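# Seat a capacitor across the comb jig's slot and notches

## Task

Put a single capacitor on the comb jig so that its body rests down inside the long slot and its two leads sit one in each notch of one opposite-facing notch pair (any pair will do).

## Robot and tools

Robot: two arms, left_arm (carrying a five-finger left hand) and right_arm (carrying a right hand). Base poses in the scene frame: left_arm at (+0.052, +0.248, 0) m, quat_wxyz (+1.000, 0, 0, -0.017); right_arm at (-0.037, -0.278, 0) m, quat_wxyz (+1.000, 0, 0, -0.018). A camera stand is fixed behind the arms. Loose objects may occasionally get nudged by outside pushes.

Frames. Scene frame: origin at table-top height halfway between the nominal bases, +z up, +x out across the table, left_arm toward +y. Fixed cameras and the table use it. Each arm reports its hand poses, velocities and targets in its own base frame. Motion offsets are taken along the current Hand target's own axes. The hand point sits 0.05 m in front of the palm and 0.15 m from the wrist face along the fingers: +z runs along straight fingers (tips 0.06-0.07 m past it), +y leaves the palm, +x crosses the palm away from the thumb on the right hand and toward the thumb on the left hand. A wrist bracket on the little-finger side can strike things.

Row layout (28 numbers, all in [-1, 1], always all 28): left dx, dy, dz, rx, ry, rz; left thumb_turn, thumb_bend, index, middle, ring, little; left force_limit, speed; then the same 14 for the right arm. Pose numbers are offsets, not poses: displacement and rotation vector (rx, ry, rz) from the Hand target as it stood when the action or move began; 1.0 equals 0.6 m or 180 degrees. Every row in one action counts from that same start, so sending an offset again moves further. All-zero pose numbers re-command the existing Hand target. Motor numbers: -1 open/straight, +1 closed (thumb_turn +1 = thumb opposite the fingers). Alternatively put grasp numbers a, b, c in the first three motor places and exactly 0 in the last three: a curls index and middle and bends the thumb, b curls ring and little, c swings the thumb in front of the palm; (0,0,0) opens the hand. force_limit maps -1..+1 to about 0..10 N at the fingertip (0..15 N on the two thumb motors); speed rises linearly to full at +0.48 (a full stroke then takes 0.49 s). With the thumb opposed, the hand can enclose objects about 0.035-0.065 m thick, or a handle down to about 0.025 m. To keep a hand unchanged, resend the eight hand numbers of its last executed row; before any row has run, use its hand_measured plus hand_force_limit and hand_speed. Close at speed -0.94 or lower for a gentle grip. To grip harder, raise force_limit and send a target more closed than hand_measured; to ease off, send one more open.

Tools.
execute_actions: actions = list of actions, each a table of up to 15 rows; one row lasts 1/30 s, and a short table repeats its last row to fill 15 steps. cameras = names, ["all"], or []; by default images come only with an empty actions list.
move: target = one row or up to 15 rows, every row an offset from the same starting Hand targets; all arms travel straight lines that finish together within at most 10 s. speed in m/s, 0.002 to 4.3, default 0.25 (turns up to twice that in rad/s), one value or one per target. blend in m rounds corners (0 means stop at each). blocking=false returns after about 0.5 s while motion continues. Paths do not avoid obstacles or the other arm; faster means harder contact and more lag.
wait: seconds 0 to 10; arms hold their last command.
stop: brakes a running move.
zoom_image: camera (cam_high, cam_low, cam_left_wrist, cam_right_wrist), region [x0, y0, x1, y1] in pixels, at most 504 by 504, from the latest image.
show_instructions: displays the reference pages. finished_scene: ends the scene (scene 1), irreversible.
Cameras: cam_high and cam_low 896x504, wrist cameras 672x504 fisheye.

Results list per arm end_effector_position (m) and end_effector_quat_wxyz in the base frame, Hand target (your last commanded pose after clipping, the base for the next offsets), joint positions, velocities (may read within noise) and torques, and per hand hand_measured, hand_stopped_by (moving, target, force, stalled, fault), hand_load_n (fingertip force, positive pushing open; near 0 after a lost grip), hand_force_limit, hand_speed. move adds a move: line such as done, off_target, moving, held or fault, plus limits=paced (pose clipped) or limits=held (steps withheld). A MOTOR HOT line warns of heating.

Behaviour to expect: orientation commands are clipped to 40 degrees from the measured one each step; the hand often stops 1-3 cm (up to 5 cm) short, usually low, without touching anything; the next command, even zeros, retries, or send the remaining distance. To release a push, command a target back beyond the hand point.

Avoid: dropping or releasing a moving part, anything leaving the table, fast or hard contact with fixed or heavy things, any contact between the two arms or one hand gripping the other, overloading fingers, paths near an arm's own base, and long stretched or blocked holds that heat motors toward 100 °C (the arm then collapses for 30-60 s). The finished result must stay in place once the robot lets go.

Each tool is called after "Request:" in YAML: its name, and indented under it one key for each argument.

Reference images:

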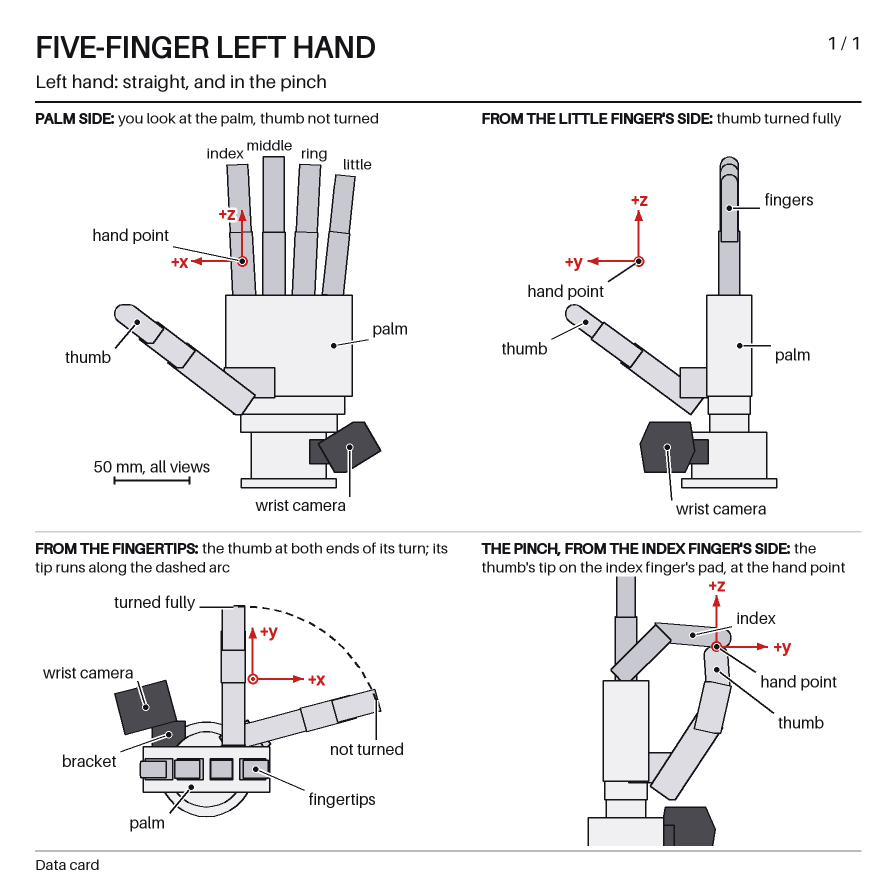

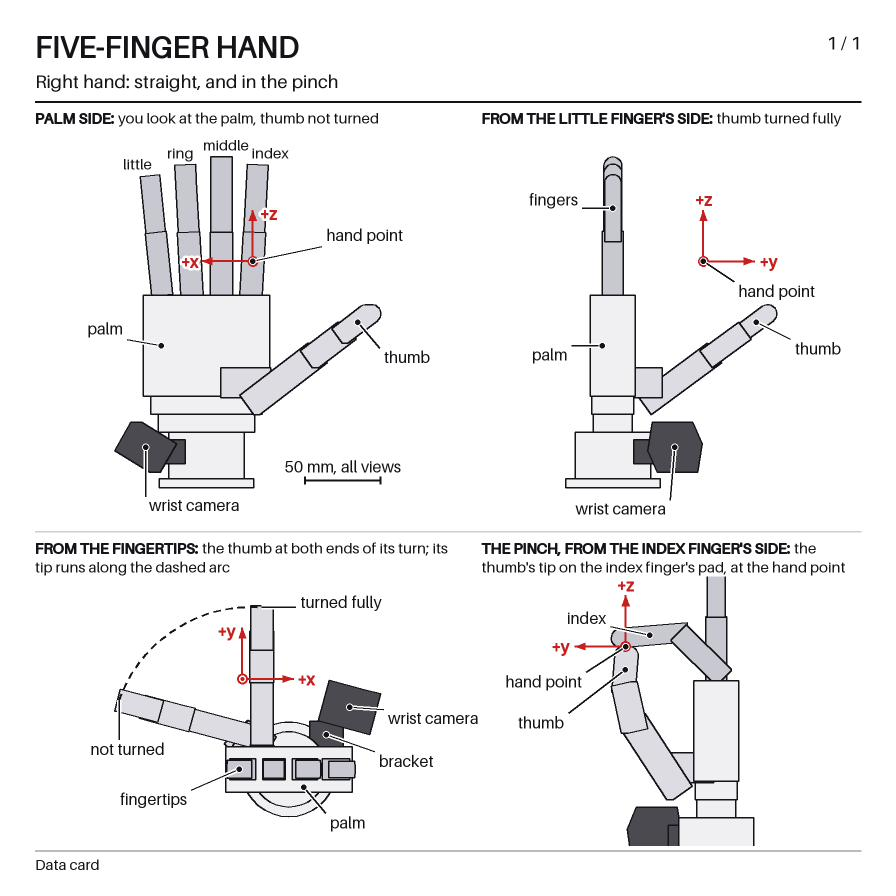

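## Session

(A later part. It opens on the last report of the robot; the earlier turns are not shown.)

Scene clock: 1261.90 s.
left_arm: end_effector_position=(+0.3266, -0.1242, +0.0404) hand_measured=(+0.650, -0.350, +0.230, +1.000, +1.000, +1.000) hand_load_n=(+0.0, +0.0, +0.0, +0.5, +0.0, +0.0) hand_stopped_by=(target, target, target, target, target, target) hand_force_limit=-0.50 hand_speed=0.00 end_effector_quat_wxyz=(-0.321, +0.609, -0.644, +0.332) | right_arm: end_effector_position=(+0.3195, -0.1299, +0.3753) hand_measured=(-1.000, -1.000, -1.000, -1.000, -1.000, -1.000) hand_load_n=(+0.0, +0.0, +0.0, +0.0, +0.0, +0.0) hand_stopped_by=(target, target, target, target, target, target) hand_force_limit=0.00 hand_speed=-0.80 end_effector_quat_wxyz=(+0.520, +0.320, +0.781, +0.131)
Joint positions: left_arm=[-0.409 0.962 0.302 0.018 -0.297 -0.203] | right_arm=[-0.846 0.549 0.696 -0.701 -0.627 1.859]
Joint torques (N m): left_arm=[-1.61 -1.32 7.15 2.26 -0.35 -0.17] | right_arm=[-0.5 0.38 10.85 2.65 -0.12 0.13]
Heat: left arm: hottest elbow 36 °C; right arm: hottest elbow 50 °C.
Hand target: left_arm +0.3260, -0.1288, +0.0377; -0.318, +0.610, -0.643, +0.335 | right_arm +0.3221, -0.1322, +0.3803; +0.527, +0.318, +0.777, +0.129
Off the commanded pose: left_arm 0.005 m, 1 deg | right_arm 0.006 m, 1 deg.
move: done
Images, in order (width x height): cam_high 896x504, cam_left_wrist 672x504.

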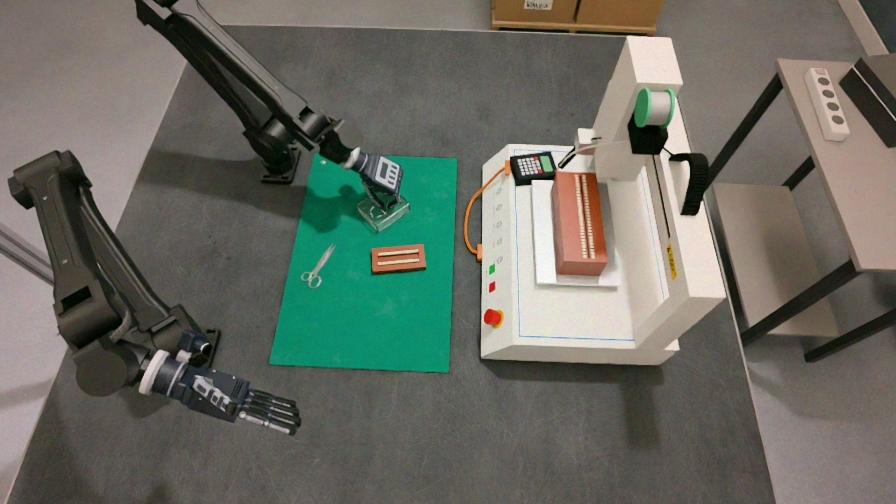

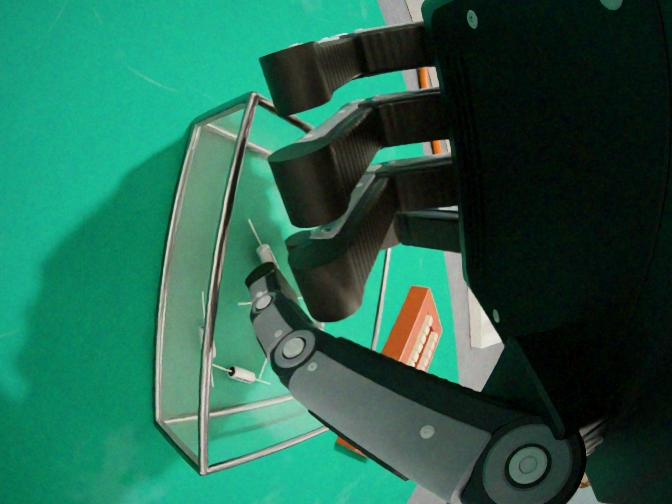

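Request:
move:
  target: [-0.0015, 0.0055, 0.0038, 0, 0, 0, 0.65, -0.35, 0.23, 1.0, 1.0, 1.0, -0.5, 0.0, 0,0,0,0,0,0, -1, -1, -1, -1, -1, -1, 0.0, -0.8]
  cameras: ["cam_high","cam_left_wrist"]
  speed: 0.1

Request:
zoom_image:
  camera: "cam_high"
  region: [372, 190, 406, 220]

Request:
zoom_image:
  camera: "cam_left_wrist"
  region: [200, 190, 320, 300]

Scene clock: 1276.57 s.
left_arm: end_effector_position=(+0.3264, -0.1241, +0.0363) hand_measured=(+0.650, -0.350, +0.230, +1.000, +1.000, +1.000) hand_load_n=(+0.0, +0.0, +0.0, +0.0, +0.0, +0.0) hand_stopped_by=(target, target, target, target, target, target) hand_force_limit=-0.50 hand_speed=0.00 end_effector_quat_wxyz=(-0.322, +0.609, -0.644, +0.332) | right_arm: end_effector_position=(+0.3195, -0.1299, +0.3753) hand_measured=(-1.000, -1.000, -1.000, -1.000, -1.000, -1.000) hand_load_n=(+0.0, +0.0, +0.0, +0.0, +0.0, +0.0) hand_stopped_by=(target, target, target, target, target, target) hand_force_limit=0.00 hand_speed=-0.80 end_effector_quat_wxyz=(+0.520, +0.320, +0.781, +0.131)
Joint positions: left_arm=[-0.409 0.976 0.294 0.039 -0.297 -0.203] | right_arm=[-0.846 0.549 0.696 -0.701 -0.627 1.859]
Joint torques (N m): left_arm=[-1.14 -1.2 7.05 2.24 -0.25 -0.14] | right_arm=[-0.32 0.38 10.85 2.62 -0.12 0.13]
Heat: left arm: hottest elbow 36 °C; right arm: hottest elbow 50 °C.
Hand target: left_arm +0.3260, -0.1279, +0.0337; -0.318, +0.610, -0.643, +0.335 | right_arm +0.3221, -0.1322, +0.3803; +0.527, +0.318, +0.777, +0.129
Off the commanded pose: left_arm 0.005 m, 1 deg | right_arm 0.006 m, 1 deg.
move: done
Images, in order (width x height): cam_high 896x504, cam_left_wrist 672x504.

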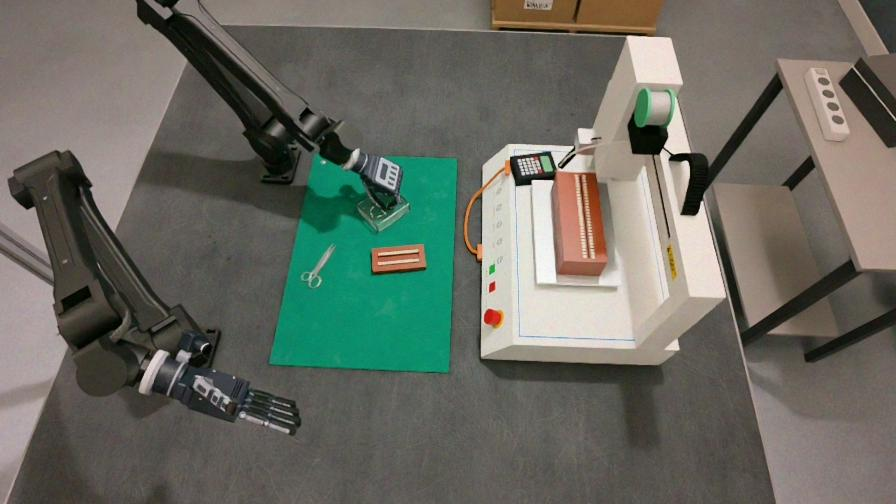

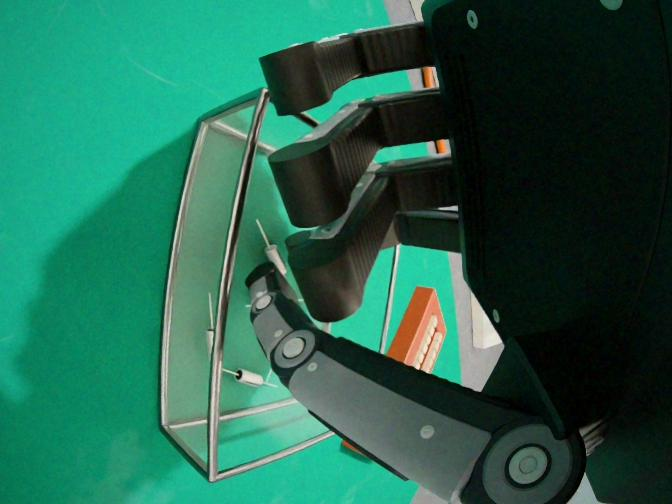

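Scaled by 14.824 from the camera's 896x504 image, which has a finer 1280x720 frame.

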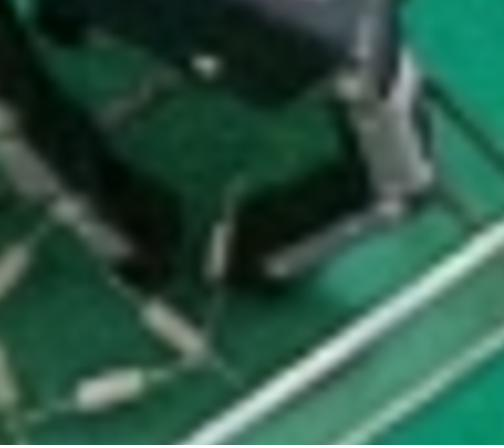

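Scaled by 4.200 from the camera's 672x504 image, which has a finer 960x720 frame.

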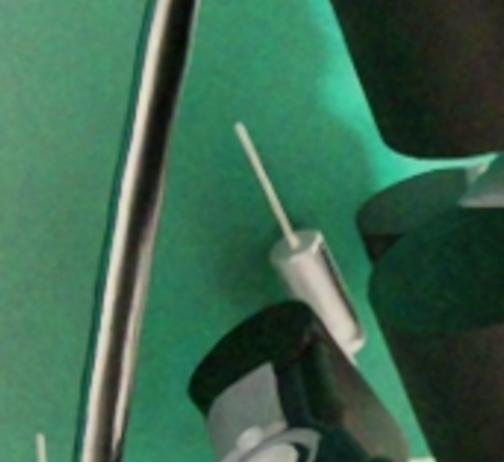

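Request:
move:
  target: [0, 0.0041, 0.0029, 0, 0, 0, 0.65, -0.35, 0.23, 1.0, 1.0, 1.0, -0.5, 0.0, 0,0,0,0,0,0, -1, -1, -1, -1, -1, -1, 0.0, -0.8]
  cameras: ["cam_high","cam_left_wrist"]
  speed: 0.1

Request:
zoom_image:
  camera: "cam_high"
  region: [372, 190, 406, 220]

Request:
zoom_image:
  camera: "cam_left_wrist"
  region: [200, 190, 320, 300]

Scene clock: 1291.67 s.
left_arm: end_effector_position=(+0.3264, -0.1241, +0.0332) hand_measured=(+0.650, -0.350, +0.230, +1.000, +1.000, +1.000) hand_load_n=(+0.0, +0.0, +0.5, +0.0, +0.0, +0.0) hand_stopped_by=(target, target, target, target, target, target) hand_force_limit=-0.50 hand_speed=0.00 end_effector_quat_wxyz=(-0.322, +0.609, -0.644, +0.332) | right_arm: end_effector_position=(+0.3195, -0.1299, +0.3753) hand_measured=(-1.000, -1.000, -1.000, -1.000, -1.000, -1.000) hand_load_n=(+0.0, +0.0, +0.0, +0.0, +0.0, +0.0) hand_stopped_by=(target, target, target, target, target, target) hand_force_limit=0.00 hand_speed=-0.80 end_effector_quat_wxyz=(+0.520, +0.320, +0.781, +0.131)
Joint positions: left_arm=[-0.409 0.987 0.289 0.056 -0.297 -0.203] | right_arm=[-0.846 0.549 0.696 -0.701 -0.627 1.859]
Joint torques (N m): left_arm=[-1.26 -1.49 6.94 2.15 -0.25 -0.13] | right_arm=[-0.38 0.38 10.84 2.61 -0.12 0.13]
Heat: left arm: hottest elbow 35 °C; right arm: hottest elbow 50 °C.
Hand target: left_arm +0.3261, -0.1279, +0.0307; -0.318, +0.610, -0.643, +0.335 | right_arm +0.3221, -0.1322, +0.3803; +0.527, +0.318, +0.777, +0.129
Off the commanded pose: left_arm 0.005 m, 1 deg | right_arm 0.006 m, 1 deg.
move: done
Images, in order (width x height): cam_high 896x504, cam_left_wrist 672x504.

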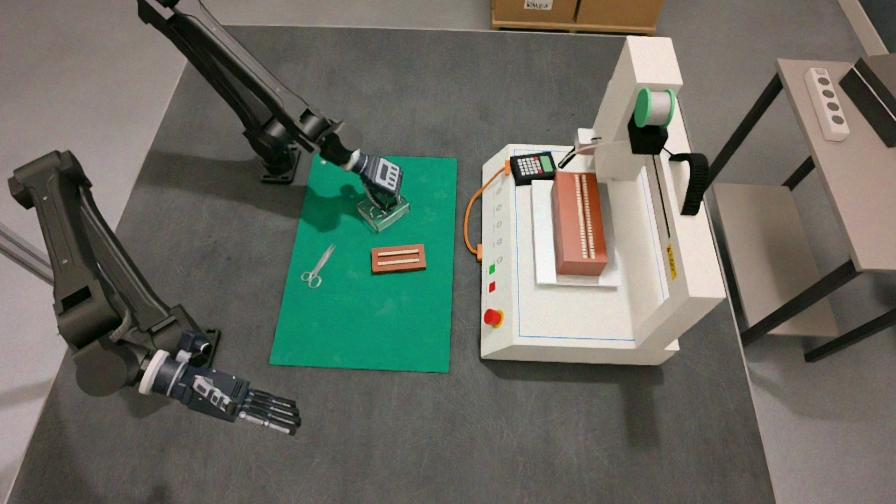

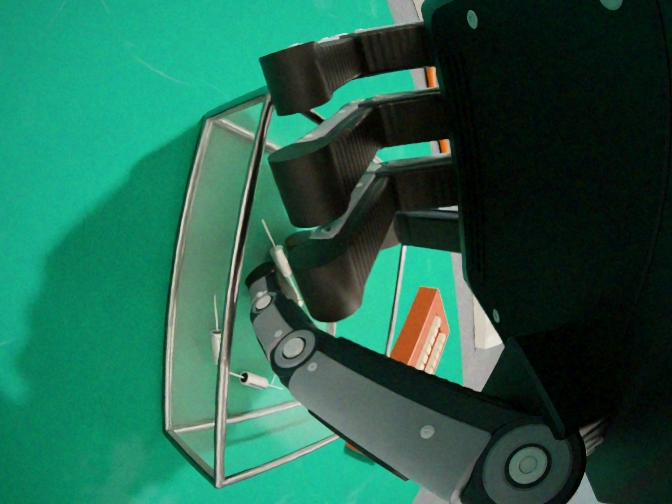

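Scaled by 14.824 from the camera's 896x504 image, which has a finer 1280x720 frame.

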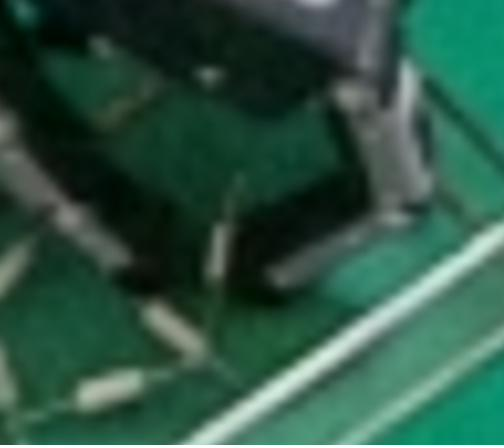

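Scaled by 4.200 from the camera's 672x504 image, which has a finer 960x720 frame.

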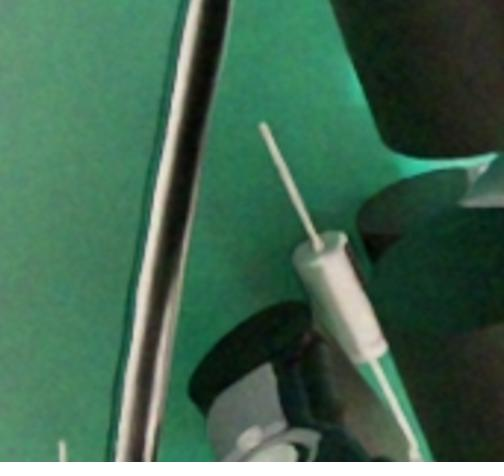

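Request:
move:
  target: [0, 0.0045, 0.0052, 0, 0, 0, 0.65, -0.35, 0.23, 1.0, 1.0, 1.0, -0.5, 0.0, 0,0,0,0,0,0, -1, -1, -1, -1, -1, -1, 0.0, -0.8]
  cameras: ["cam_high","cam_left_wrist"]
  speed: 0.1

Request:
zoom_image:
  camera: "cam_high"
  region: [372, 190, 406, 220]

Request:
zoom_image:
  camera: "cam_left_wrist"
  region: [200, 190, 320, 300]

Scene clock: 1301.07 s.
left_arm: end_effector_position=(+0.3294, -0.1254, +0.0326) hand_measured=(+0.650, -0.350, +0.230, +1.000, +1.000, +1.000) hand_load_n=(-0.5, +0.0, +0.0, +0.0, +0.0, +0.0) hand_stopped_by=(target, target, target, target, target, target) hand_force_limit=-0.50 hand_speed=0.00 end_effector_quat_wxyz=(-0.323, +0.608, -0.642, +0.336) | right_arm: end_effector_position=(+0.3195, -0.1299, +0.3753) hand_measured=(-1.000, -1.000, -1.000, -1.000, -1.000, -1.000) hand_load_n=(+0.0, +0.0, +0.0, +0.0, +0.0, +0.0) hand_stopped_by=(target, target, target, target, target, target) hand_force_limit=0.00 hand_speed=-0.80 end_effector_quat_wxyz=(+0.520, +0.320, +0.781, +0.131)
Joint positions: left_arm=[-0.409 1.002 0.288 0.081 -0.297 -0.203] | right_arm=[-0.846 0.549 0.696 -0.701 -0.627 1.859]
Joint torques (N m): left_arm=[-1.2 -1.2 6.61 2.19 -0.2 -0.14] | right_arm=[-0.38 0.32 10.84 2.63 -0.13 0.14]
Heat: left arm: hottest elbow 35 °C; right arm: hottest elbow 50 °C.
Hand target: left_arm +0.3271, -0.1279, +0.0268; -0.318, +0.610, -0.643, +0.336 | right_arm +0.3221, -0.1322, +0.3803; +0.527, +0.318, +0.777, +0.129
Off the commanded pose: left_arm 0.007 m, 1 deg | right_arm 0.006 m, 1 deg.
move: done
Images, in order (width x height): cam_high 896x504, cam_left_wrist 672x504.

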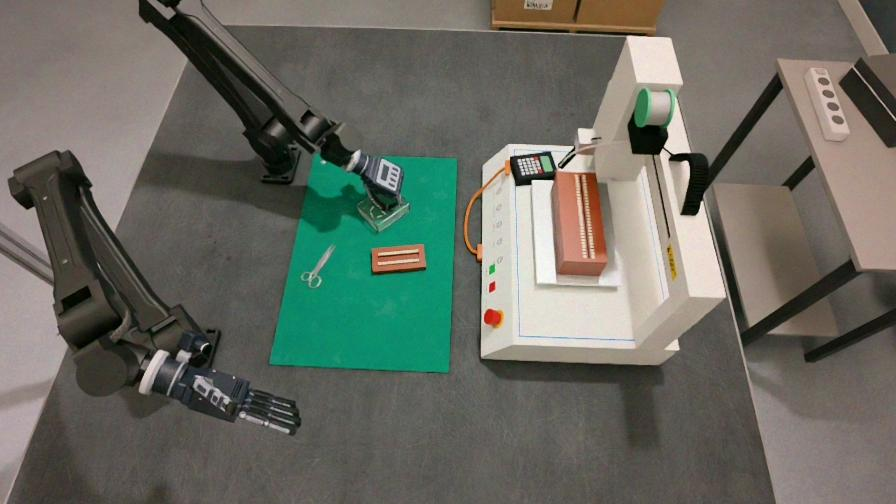

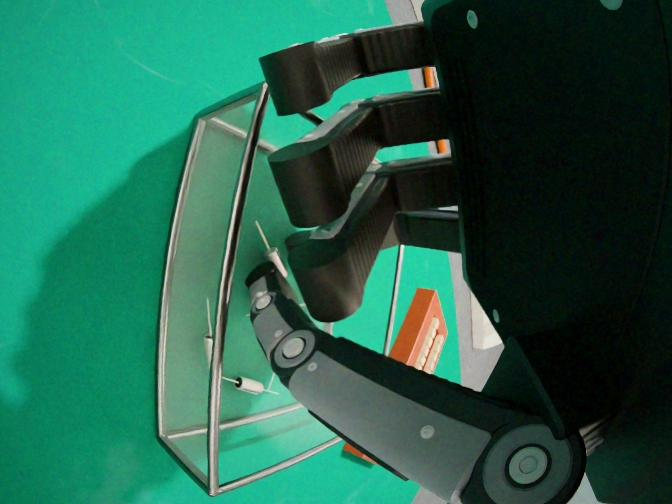

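Scaled by 14.824 from the camera's 896x504 image, which has a finer 1280x720 frame.

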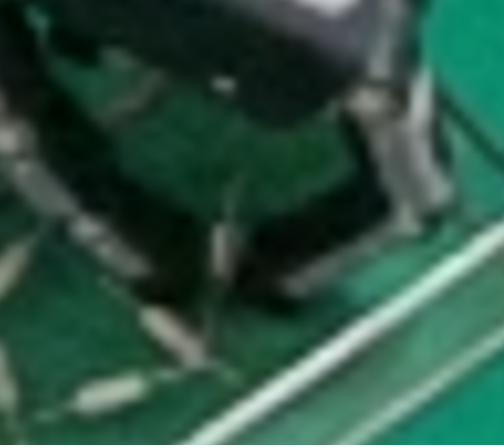

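Scaled by 4.200 from the camera's 672x504 image, which has a finer 960x720 frame.

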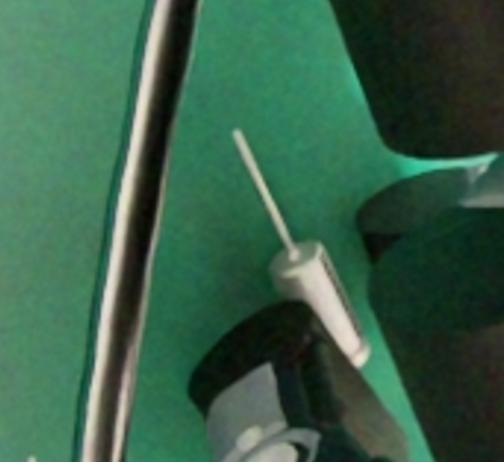

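Request:
move:
  target: [0, 0, 0, 0, 0, 0, 0.65, -0.1, 0.23, 1.0, 1.0, 1.0, -0.5, -0.93, 0,0,0,0,0,0, -1, -1, -1, -1, -1, -1, 0.0, -0.8]
  cameras: ["cam_high","cam_left_wrist"]
  speed: 0.1

Request:
zoom_image:
  camera: "cam_high"
  region: [372, 190, 406, 220]

Request:
zoom_image:
  camera: "cam_left_wrist"
  region: [200, 190, 320, 300]

Scene clock: 1313.30 s.
left_arm: end_effector_position=(+0.3294, -0.1254, +0.0321) hand_measured=(+0.650, -0.102, +0.230, +1.000, +1.000, +1.000) hand_load_n=(+0.0, +2.0, +0.5, +0.0, +0.0, +0.0) hand_stopped_by=(target, target, target, target, target, target) hand_force_limit=-0.50 hand_speed=-0.93 end_effector_quat_wxyz=(-0.323, +0.609, -0.643, +0.335) | right_arm: end_effector_position=(+0.3195, -0.1299, +0.3753) hand_measured=(-1.000, -1.000, -1.000, -1.000, -1.000, -1.000) hand_load_n=(+0.0, +0.0, +0.0, +0.0, +0.0, +0.0) hand_stopped_by=(target, target, target, target, target, target) hand_force_limit=0.00 hand_speed=-0.80 end_effector_quat_wxyz=(+0.520, +0.320, +0.781, +0.131)
Joint positions: left_arm=[-0.409 1.004 0.288 0.081 -0.297 -0.203] | right_arm=[-0.846 0.549 0.696 -0.701 -0.627 1.859]
Joint torques (N m): left_arm=[-1.14 -1.2 6.54 2.24 -0.2 -0.13] | right_arm=[-0.44 0.38 10.85 2.63 -0.12 0.13]
Heat: left arm: hottest elbow 34 °C; right arm: hottest elbow 50 °C.
Hand target: left_arm +0.3271, -0.1279, +0.0268; -0.318, +0.610, -0.643, +0.336 | right_arm +0.3221, -0.1322, +0.3803; +0.527, +0.318, +0.777, +0.129
Off the commanded pose: left_arm 0.006 m, 1 deg | right_arm 0.006 m, 1 deg.
move: done
Images, in order (width x height): cam_high 896x504, cam_left_wrist 672x504.

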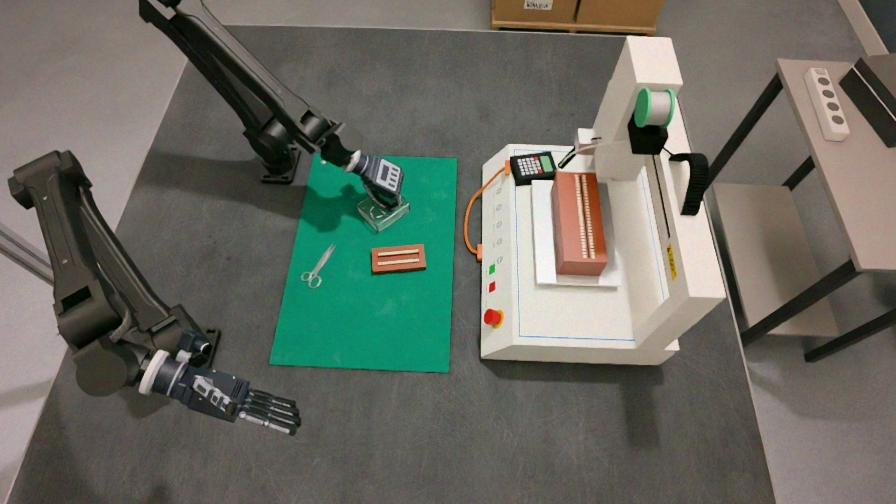

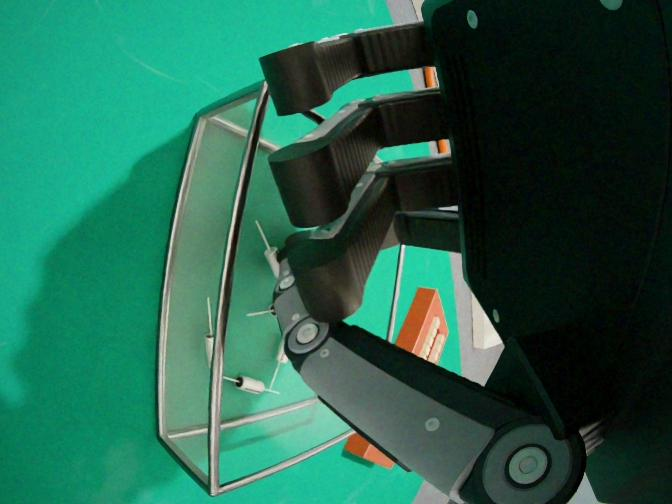

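Scaled by 14.824 from the camera's 896x504 image, which has a finer 1280x720 frame.

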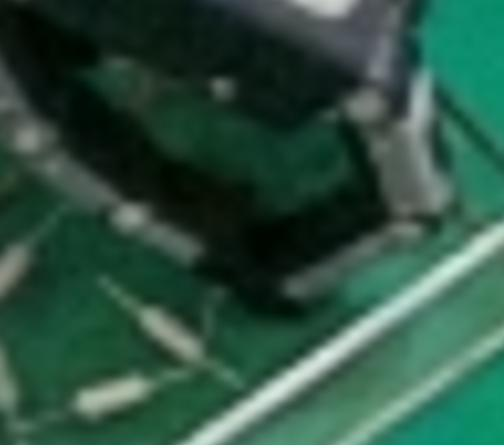

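Scaled by 4.200 from the camera's 672x504 image, which has a finer 960x720 frame.

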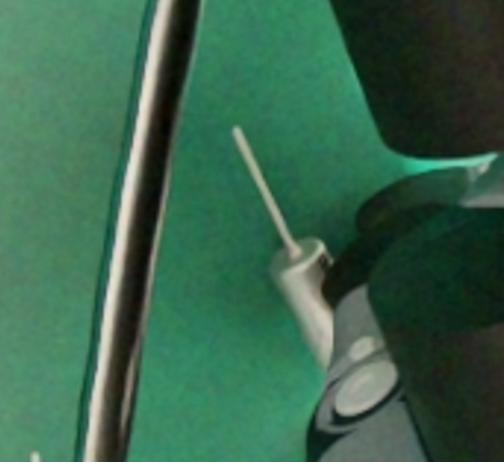

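Request:
zoom_image:
  camera: "cam_high"
  region: [350, 175, 420, 235]

Request:
zoom_image:
  camera: "cam_left_wrist"
  region: [150, 60, 420, 330]

Scaled by 7.200 from the camera's 896x504 image, which has a finer 1280x720 frame.

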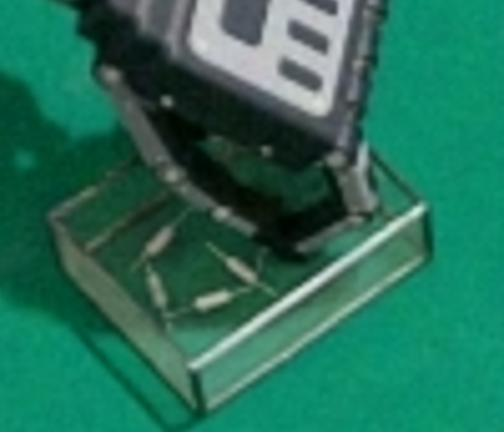

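Scaled by 1.867 from the camera's 672x504 image, which has a finer 960x720 frame.

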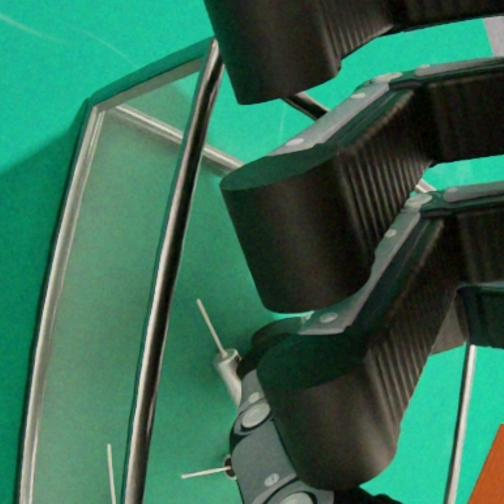

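Request:
move:
  target:
    - [0, -0.0887, -0.0621, 0, 0, 0, 0.65, -0.1, 0.23, 1.0, 1.0, 1.0, -0.5, -0.93, 0,0,0,0,0,0, -1, -1, -1, -1, -1, -1, 0.0, -0.8]
    - [0, -0.0887, -0.0621, 0, 0, 0, 0.65, -0.35, 0.23, -1.0, -1.0, -1.0, -0.5, 0.0, 0,0,0,0,0,0, -1, -1, -1, -1, -1, -1, 0.0, -0.8]
    - [0.0023, -0.0238, -0.0112, 0, 0, 0, 0.65, -0.35, 0.23, -1.0, -1.0, -1.0, -0.5, 0.0, 0,0,0,0,0,0, -1, -1, -1, -1, -1, -1, 0.0, -0.8]
  cameras: ["cam_high","cam_left_wrist"]
  speed: 0.15

Request:
zoom_image:
  camera: "cam_high"
  region: [350, 175, 420, 235]

Request:
zoom_image:
  camera: "cam_left_wrist"
  region: [150, 120, 420, 390]

Scene clock: 1351.43 s.
left_arm: end_effector_position=(+0.3284, -0.1272, +0.0439) hand_measured=(+0.650, -0.350, +0.230, -1.000, -1.000, -1.000) hand_load_n=(+0.0, +0.0, +0.0, +0.0, +0.0, +0.0) hand_stopped_by=(target, target, target, target, target, target) hand_force_limit=-0.50 hand_speed=0.00 end_effector_quat_wxyz=(-0.319, +0.609, -0.645, +0.333) | right_arm: end_effector_position=(+0.3195, -0.1299, +0.3753) hand_measured=(-1.000, -1.000, -1.000, -1.000, -1.000, -1.000) hand_load_n=(-0.5, +0.0, +0.0, +0.0, +0.0, +0.0) hand_stopped_by=(target, target, target, target, target, target) hand_force_limit=0.00 hand_speed=-0.80 end_effector_quat_wxyz=(+0.520, +0.320, +0.781, +0.131)
Joint positions: left_arm=[-0.412 0.963 0.314 0.004 -0.293 -0.207] | right_arm=[-0.846 0.549 0.696 -0.701 -0.627 1.859]
Joint torques (N m): left_arm=[-1.03 -1.2 7.43 2.25 -0.39 -0.11] | right_arm=[-0.38 0.38 10.85 2.63 -0.12 0.13]
Heat: left arm: hottest elbow 34 °C; right arm: hottest elbow 50 °C.
Hand target: left_arm +0.3298, -0.1294, +0.0424; -0.318, +0.610, -0.643, +0.336 | right_arm +0.3221, -0.1322, +0.3803; +0.527, +0.318, +0.777, +0.129
Off the commanded pose: left_arm 0.003 m, 0 deg | right_arm 0.006 m, 1 deg.
move: done; target 2's new numbers were sent with left_arm's hand 0.029 m and 3 deg from that target
Images, in order (width x height): cam_high 896x504, cam_left_wrist 672x504.

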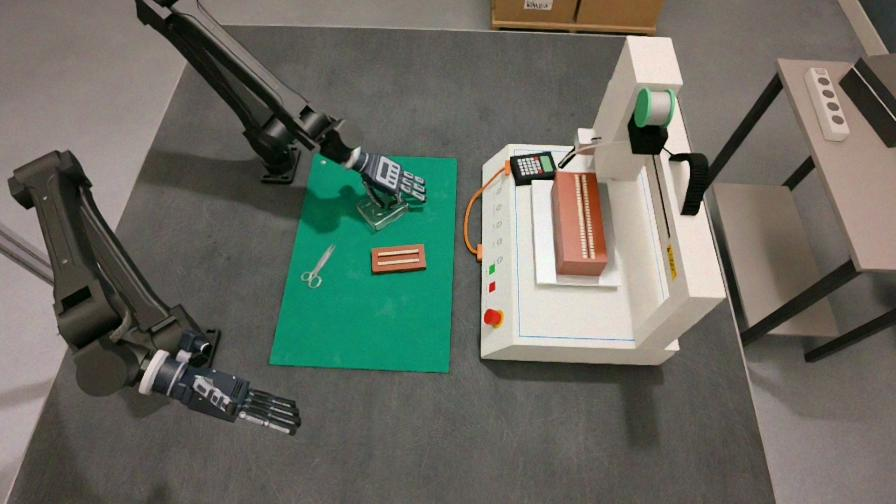

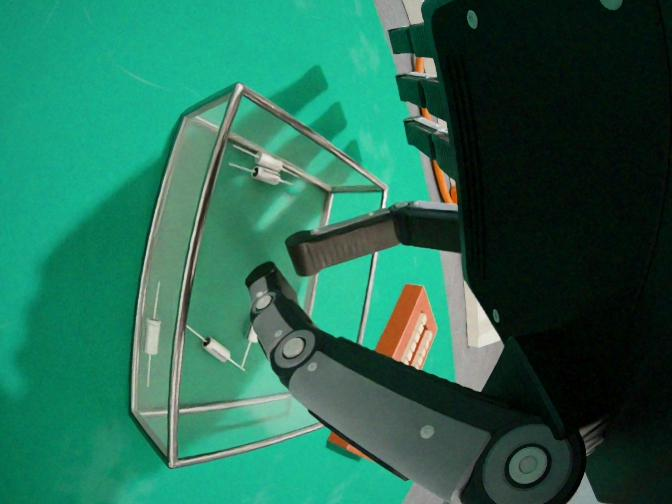

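Scaled by 7.200 from the camera's 896x504 image, which has a finer 1280x720 frame.

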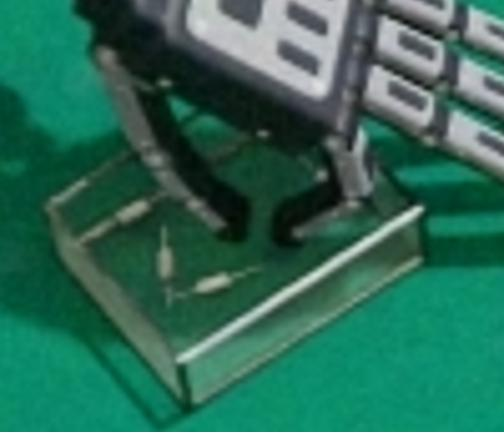

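Scaled by 1.867 from the camera's 672x504 image, which has a finer 960x720 frame.

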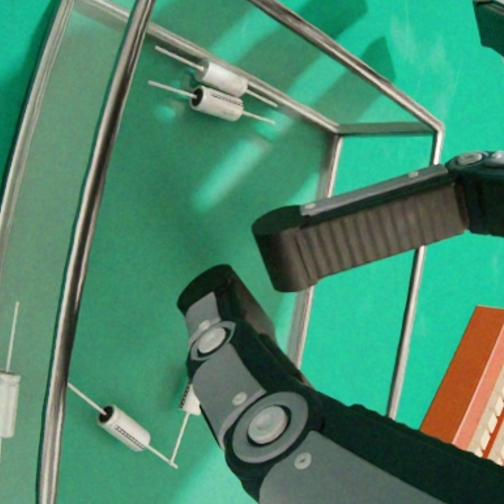

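Request:
move:
  target: [0.05, -0.1300, -0.13, 0, 0, 0, 0.65, -0.35, 0.23, -1.0, -1.0, -1.0, -0.5, 0.0, 0,0,0,0,0,0, -1, -1, -1, -1, -1, -1, 0.0, -0.8]
  cameras: ["cam_high","cam_left_wrist"]
  speed: 0.25

Request:
zoom_image:
  camera: "cam_high"
  region: [350, 175, 420, 240]

Request:
zoom_image:
  camera: "cam_left_wrist"
  region: [100, 120, 420, 420]

Scene clock: 1361.40 s.
left_arm: end_effector_position=(+0.2990, -0.1467, +0.1232) hand_measured=(+0.650, -0.350, +0.230, -1.000, -1.000, -1.000) hand_load_n=(+0.0, -0.5, +0.0, +0.0, +0.0, +0.0) hand_stopped_by=(target, target, target, target, target, target) hand_force_limit=-0.50 hand_speed=0.00 end_effector_quat_wxyz=(-0.316, +0.612, -0.655, +0.311) | right_arm: end_effector_position=(+0.3195, -0.1299, +0.3753) hand_measured=(-1.000, -1.000, -1.000, -1.000, -1.000, -1.000) hand_load_n=(+0.0, +0.0, +0.0, +0.0, +0.0, +0.0) hand_stopped_by=(target, target, target, target, target, target) hand_force_limit=0.00 hand_speed=-0.80 end_effector_quat_wxyz=(+0.520, +0.320, +0.781, +0.131)
Joint positions: left_arm=[-0.561 0.753 0.488 -0.46 -0.416 -0.303] | right_arm=[-0.846 0.549 0.696 -0.701 -0.627 1.859]
Joint torques (N m): left_arm=[-1.73 -1.73 13.05 1.33 -0.49 -0.15] | right_arm=[-0.38 0.44 10.84 2.66 -0.12 0.13]
Heat: left arm: hottest elbow 35 °C; right arm: hottest elbow 50 °C.
Hand target: left_arm +0.3089, -0.1583, +0.1509; -0.318, +0.610, -0.643, +0.335 | right_arm +0.3221, -0.1322, +0.3803; +0.527, +0.318, +0.777, +0.129
Off the commanded pose: left_arm 0.032 m, 3 deg | right_arm 0.006 m, 1 deg.
move: off_target (left_arm)
Images, in order (width x height): cam_high 896x504, cam_left_wrist 672x504.

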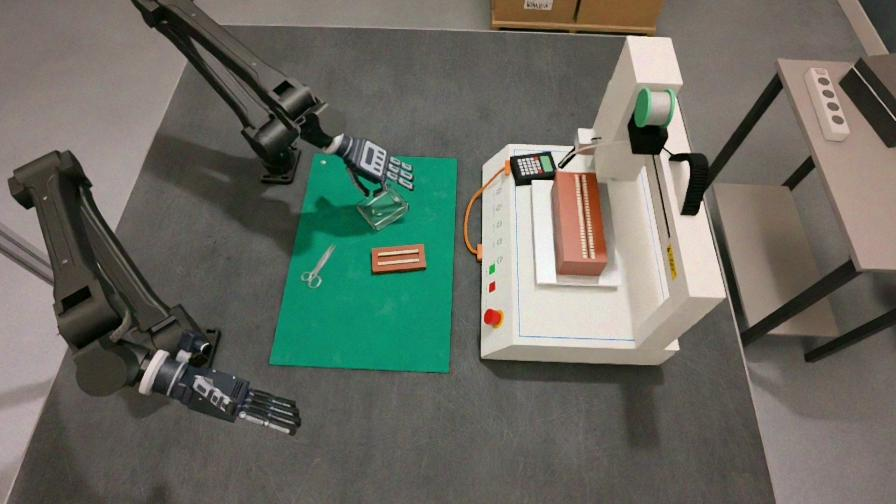

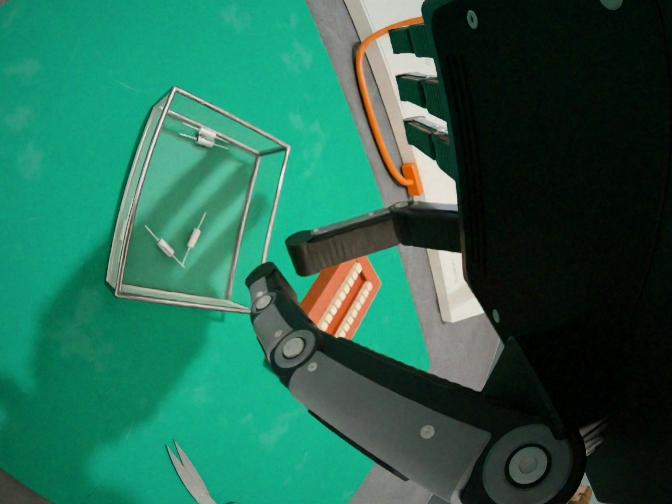

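Scaled by 7.200 from the camera's 896x504 image, which has a finer 1280x720 frame.

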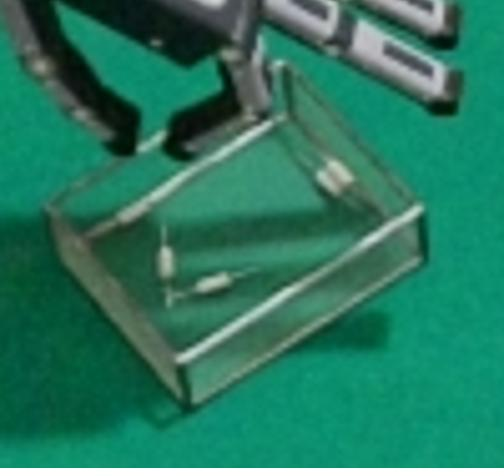

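Scaled by 1.575 from the camera's 672x504 image, which has a finer 960x720 frame.

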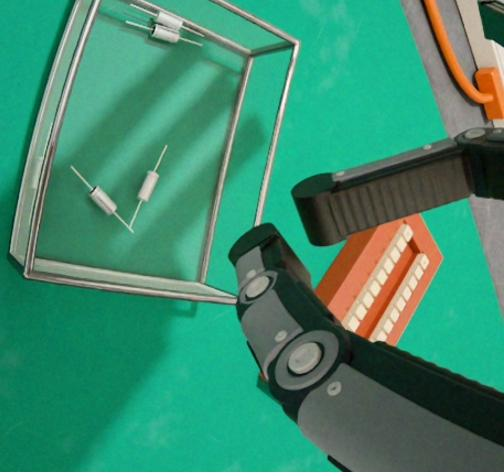

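Request:
move:
  target: [-0.0273, 0.1252, 0.0127, 0, 0, 0, -1.0, 0.0, 0.23, 1.0, -1.0, -1.0, -0.5, 0.0, 0,0,0,0,0,0, -1, -1, -1, -1, -1, -1, 0.0, -0.8]
  cameras: ["cam_high","cam_left_wrist"]
  speed: 0.15

Request:
zoom_image:
  camera: "cam_high"
  region: [340, 165, 420, 235]

Request:
zoom_image:
  camera: "cam_left_wrist"
  region: [100, 120, 420, 420]

Scene clock: 1487.10 s.
left_arm: end_effector_position=(+0.2720, -0.1345, +0.0807) hand_measured=(-1.000, +0.000, +0.230, +1.000, -1.000, -1.000) hand_load_n=(+0.0, +0.0, +0.0, +0.0, +0.0, +0.0) hand_stopped_by=(target, target, target, target, target, target) hand_force_limit=-0.50 hand_speed=0.00 end_effector_quat_wxyz=(-0.319, +0.611, -0.649, +0.322) | right_arm: end_effector_position=(+0.3195, -0.1299, +0.3753) hand_measured=(-1.000, -1.000, -1.000, -1.000, -1.000, -1.000) hand_load_n=(+0.0, +0.0, +0.0, +0.0, +0.0, +0.0) hand_stopped_by=(target, target, target, target, target, target) hand_force_limit=0.00 hand_speed=-0.80 end_effector_quat_wxyz=(+0.520, +0.320, +0.781, +0.131)
Joint positions: left_arm=[-0.584 0.663 0.331 -0.375 -0.435 -0.319] | right_arm=[-0.846 0.549 0.696 -0.701 -0.627 1.859]
Joint torques (N m): left_arm=[-1.73 -0.5 8.44 2.21 -0.49 -0.18] | right_arm=[-0.32 0.44 10.85 2.63 -0.12 0.12]
Heat: left arm: hottest elbow 51 °C; right arm: hottest elbow 51 °C.
Hand target: left_arm +0.2730, -0.1400, +0.0849; -0.318, +0.610, -0.643, +0.335 | right_arm +0.3221, -0.1322, +0.3803; +0.527, +0.318, +0.777, +0.129
Off the commanded pose: left_arm 0.007 m, 2 deg | right_arm 0.006 m, 1 deg.
move: done
Images, in order (width x height): cam_high 896x504, cam_left_wrist 672x504.

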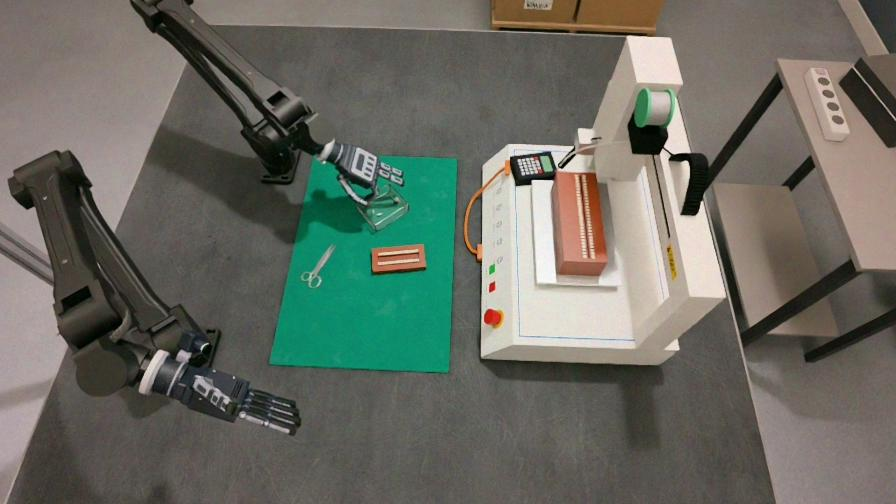

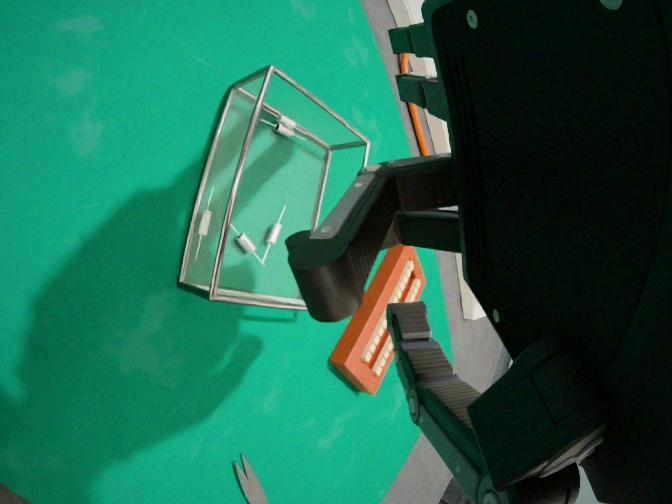

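Scaled by 6.300 from the camera's 896x504 image, which has a finer 1280x720 frame.

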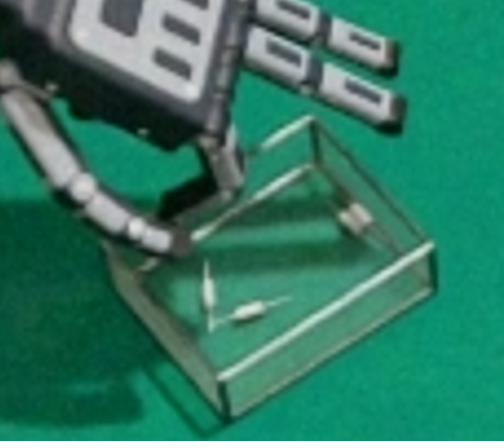

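Scaled by 1.575 from the camera's 672x504 image, which has a finer 960x720 frame.

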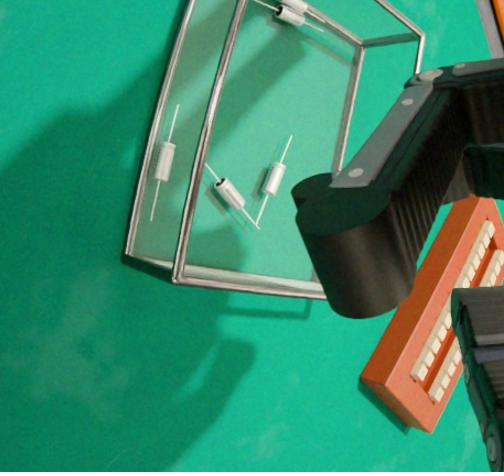

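Request:
move:
  target: [0.0100, 0.0699, 0.0496, 0, 0, 0, -1.0, 0.0, 0.23, 1.0, -1.0, -1.0, -0.5, 0.0, 0,0,0,0,0,0, -1, -1, -1, -1, -1, -1, 0.0, -0.8]
  cameras: ["cam_high","cam_left_wrist"]
  speed: 0.1

Request:
zoom_image:
  camera: "cam_high"
  region: [350, 175, 420, 235]

Request:
zoom_image:
  camera: "cam_left_wrist"
  region: [150, 120, 420, 390]

Scene clock: 1510.43 s.
left_arm: end_effector_position=(+0.2767, -0.1424, +0.0400) hand_measured=(-1.000, +0.000, +0.230, +1.000, -1.000, -1.000) hand_load_n=(+0.0, +0.0, +0.0, +0.0, +0.0, +0.0) hand_stopped_by=(target, target, target, target, target, target) hand_force_limit=-0.50 hand_speed=0.00 end_effector_quat_wxyz=(-0.325, +0.609, -0.641, +0.336) | right_arm: end_effector_position=(+0.3195, -0.1299, +0.3753) hand_measured=(-1.000, -1.000, -1.000, -1.000, -1.000, -1.000) hand_load_n=(+0.0, +0.0, +0.0, +0.0, +0.0, +0.0) hand_stopped_by=(target, target, target, target, target, target) hand_force_limit=0.00 hand_speed=-0.80 end_effector_quat_wxyz=(+0.520, +0.320, +0.781, +0.131)
Joint positions: left_arm=[-0.612 0.789 0.234 -0.125 -0.462 -0.338] | right_arm=[-0.846 0.549 0.696 -0.701 -0.627 1.859]
Joint torques (N m): left_arm=[-1.67 0.85 7.21 1.98 -0.26 -0.19] | right_arm=[-0.38 0.38 10.85 2.62 -0.12 0.12]
Heat: left arm: hottest elbow 46 °C; right arm: hottest elbow 51 °C.
Hand target: left_arm +0.2732, -0.1461, +0.0337; -0.318, +0.610, -0.643, +0.336 | right_arm +0.3221, -0.1322, +0.3803; +0.527, +0.318, +0.777, +0.129
Off the commanded pose: left_arm 0.008 m, 1 deg | right_arm 0.006 m, 1 deg.
move: done
Images, in order (width x height): cam_high 896x504, cam_left_wrist 672x504.

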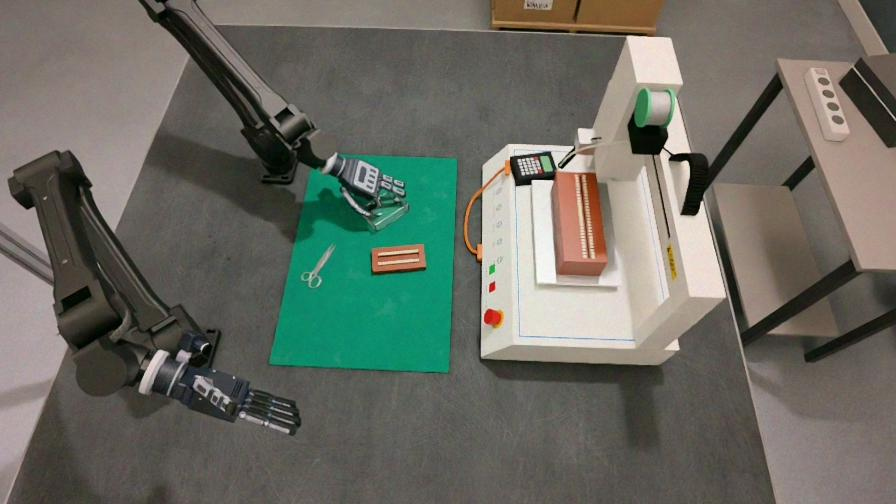

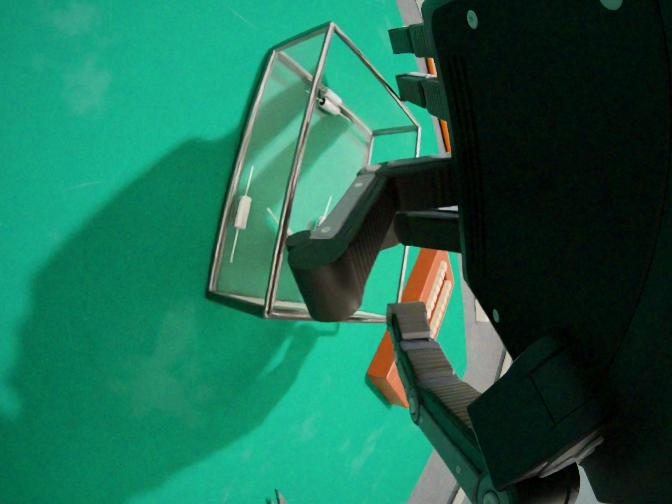

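Scaled by 7.200 from the camera's 896x504 image, which has a finer 1280x720 frame.

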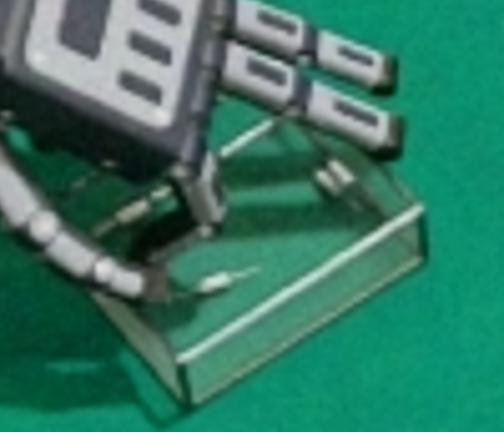

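Scaled by 1.867 from the camera's 672x504 image, which has a finer 960x720 frame.

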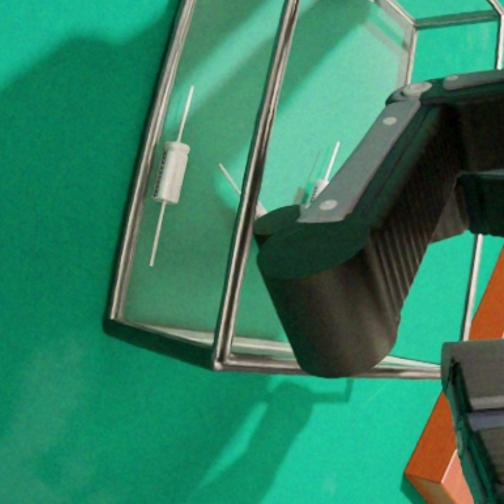

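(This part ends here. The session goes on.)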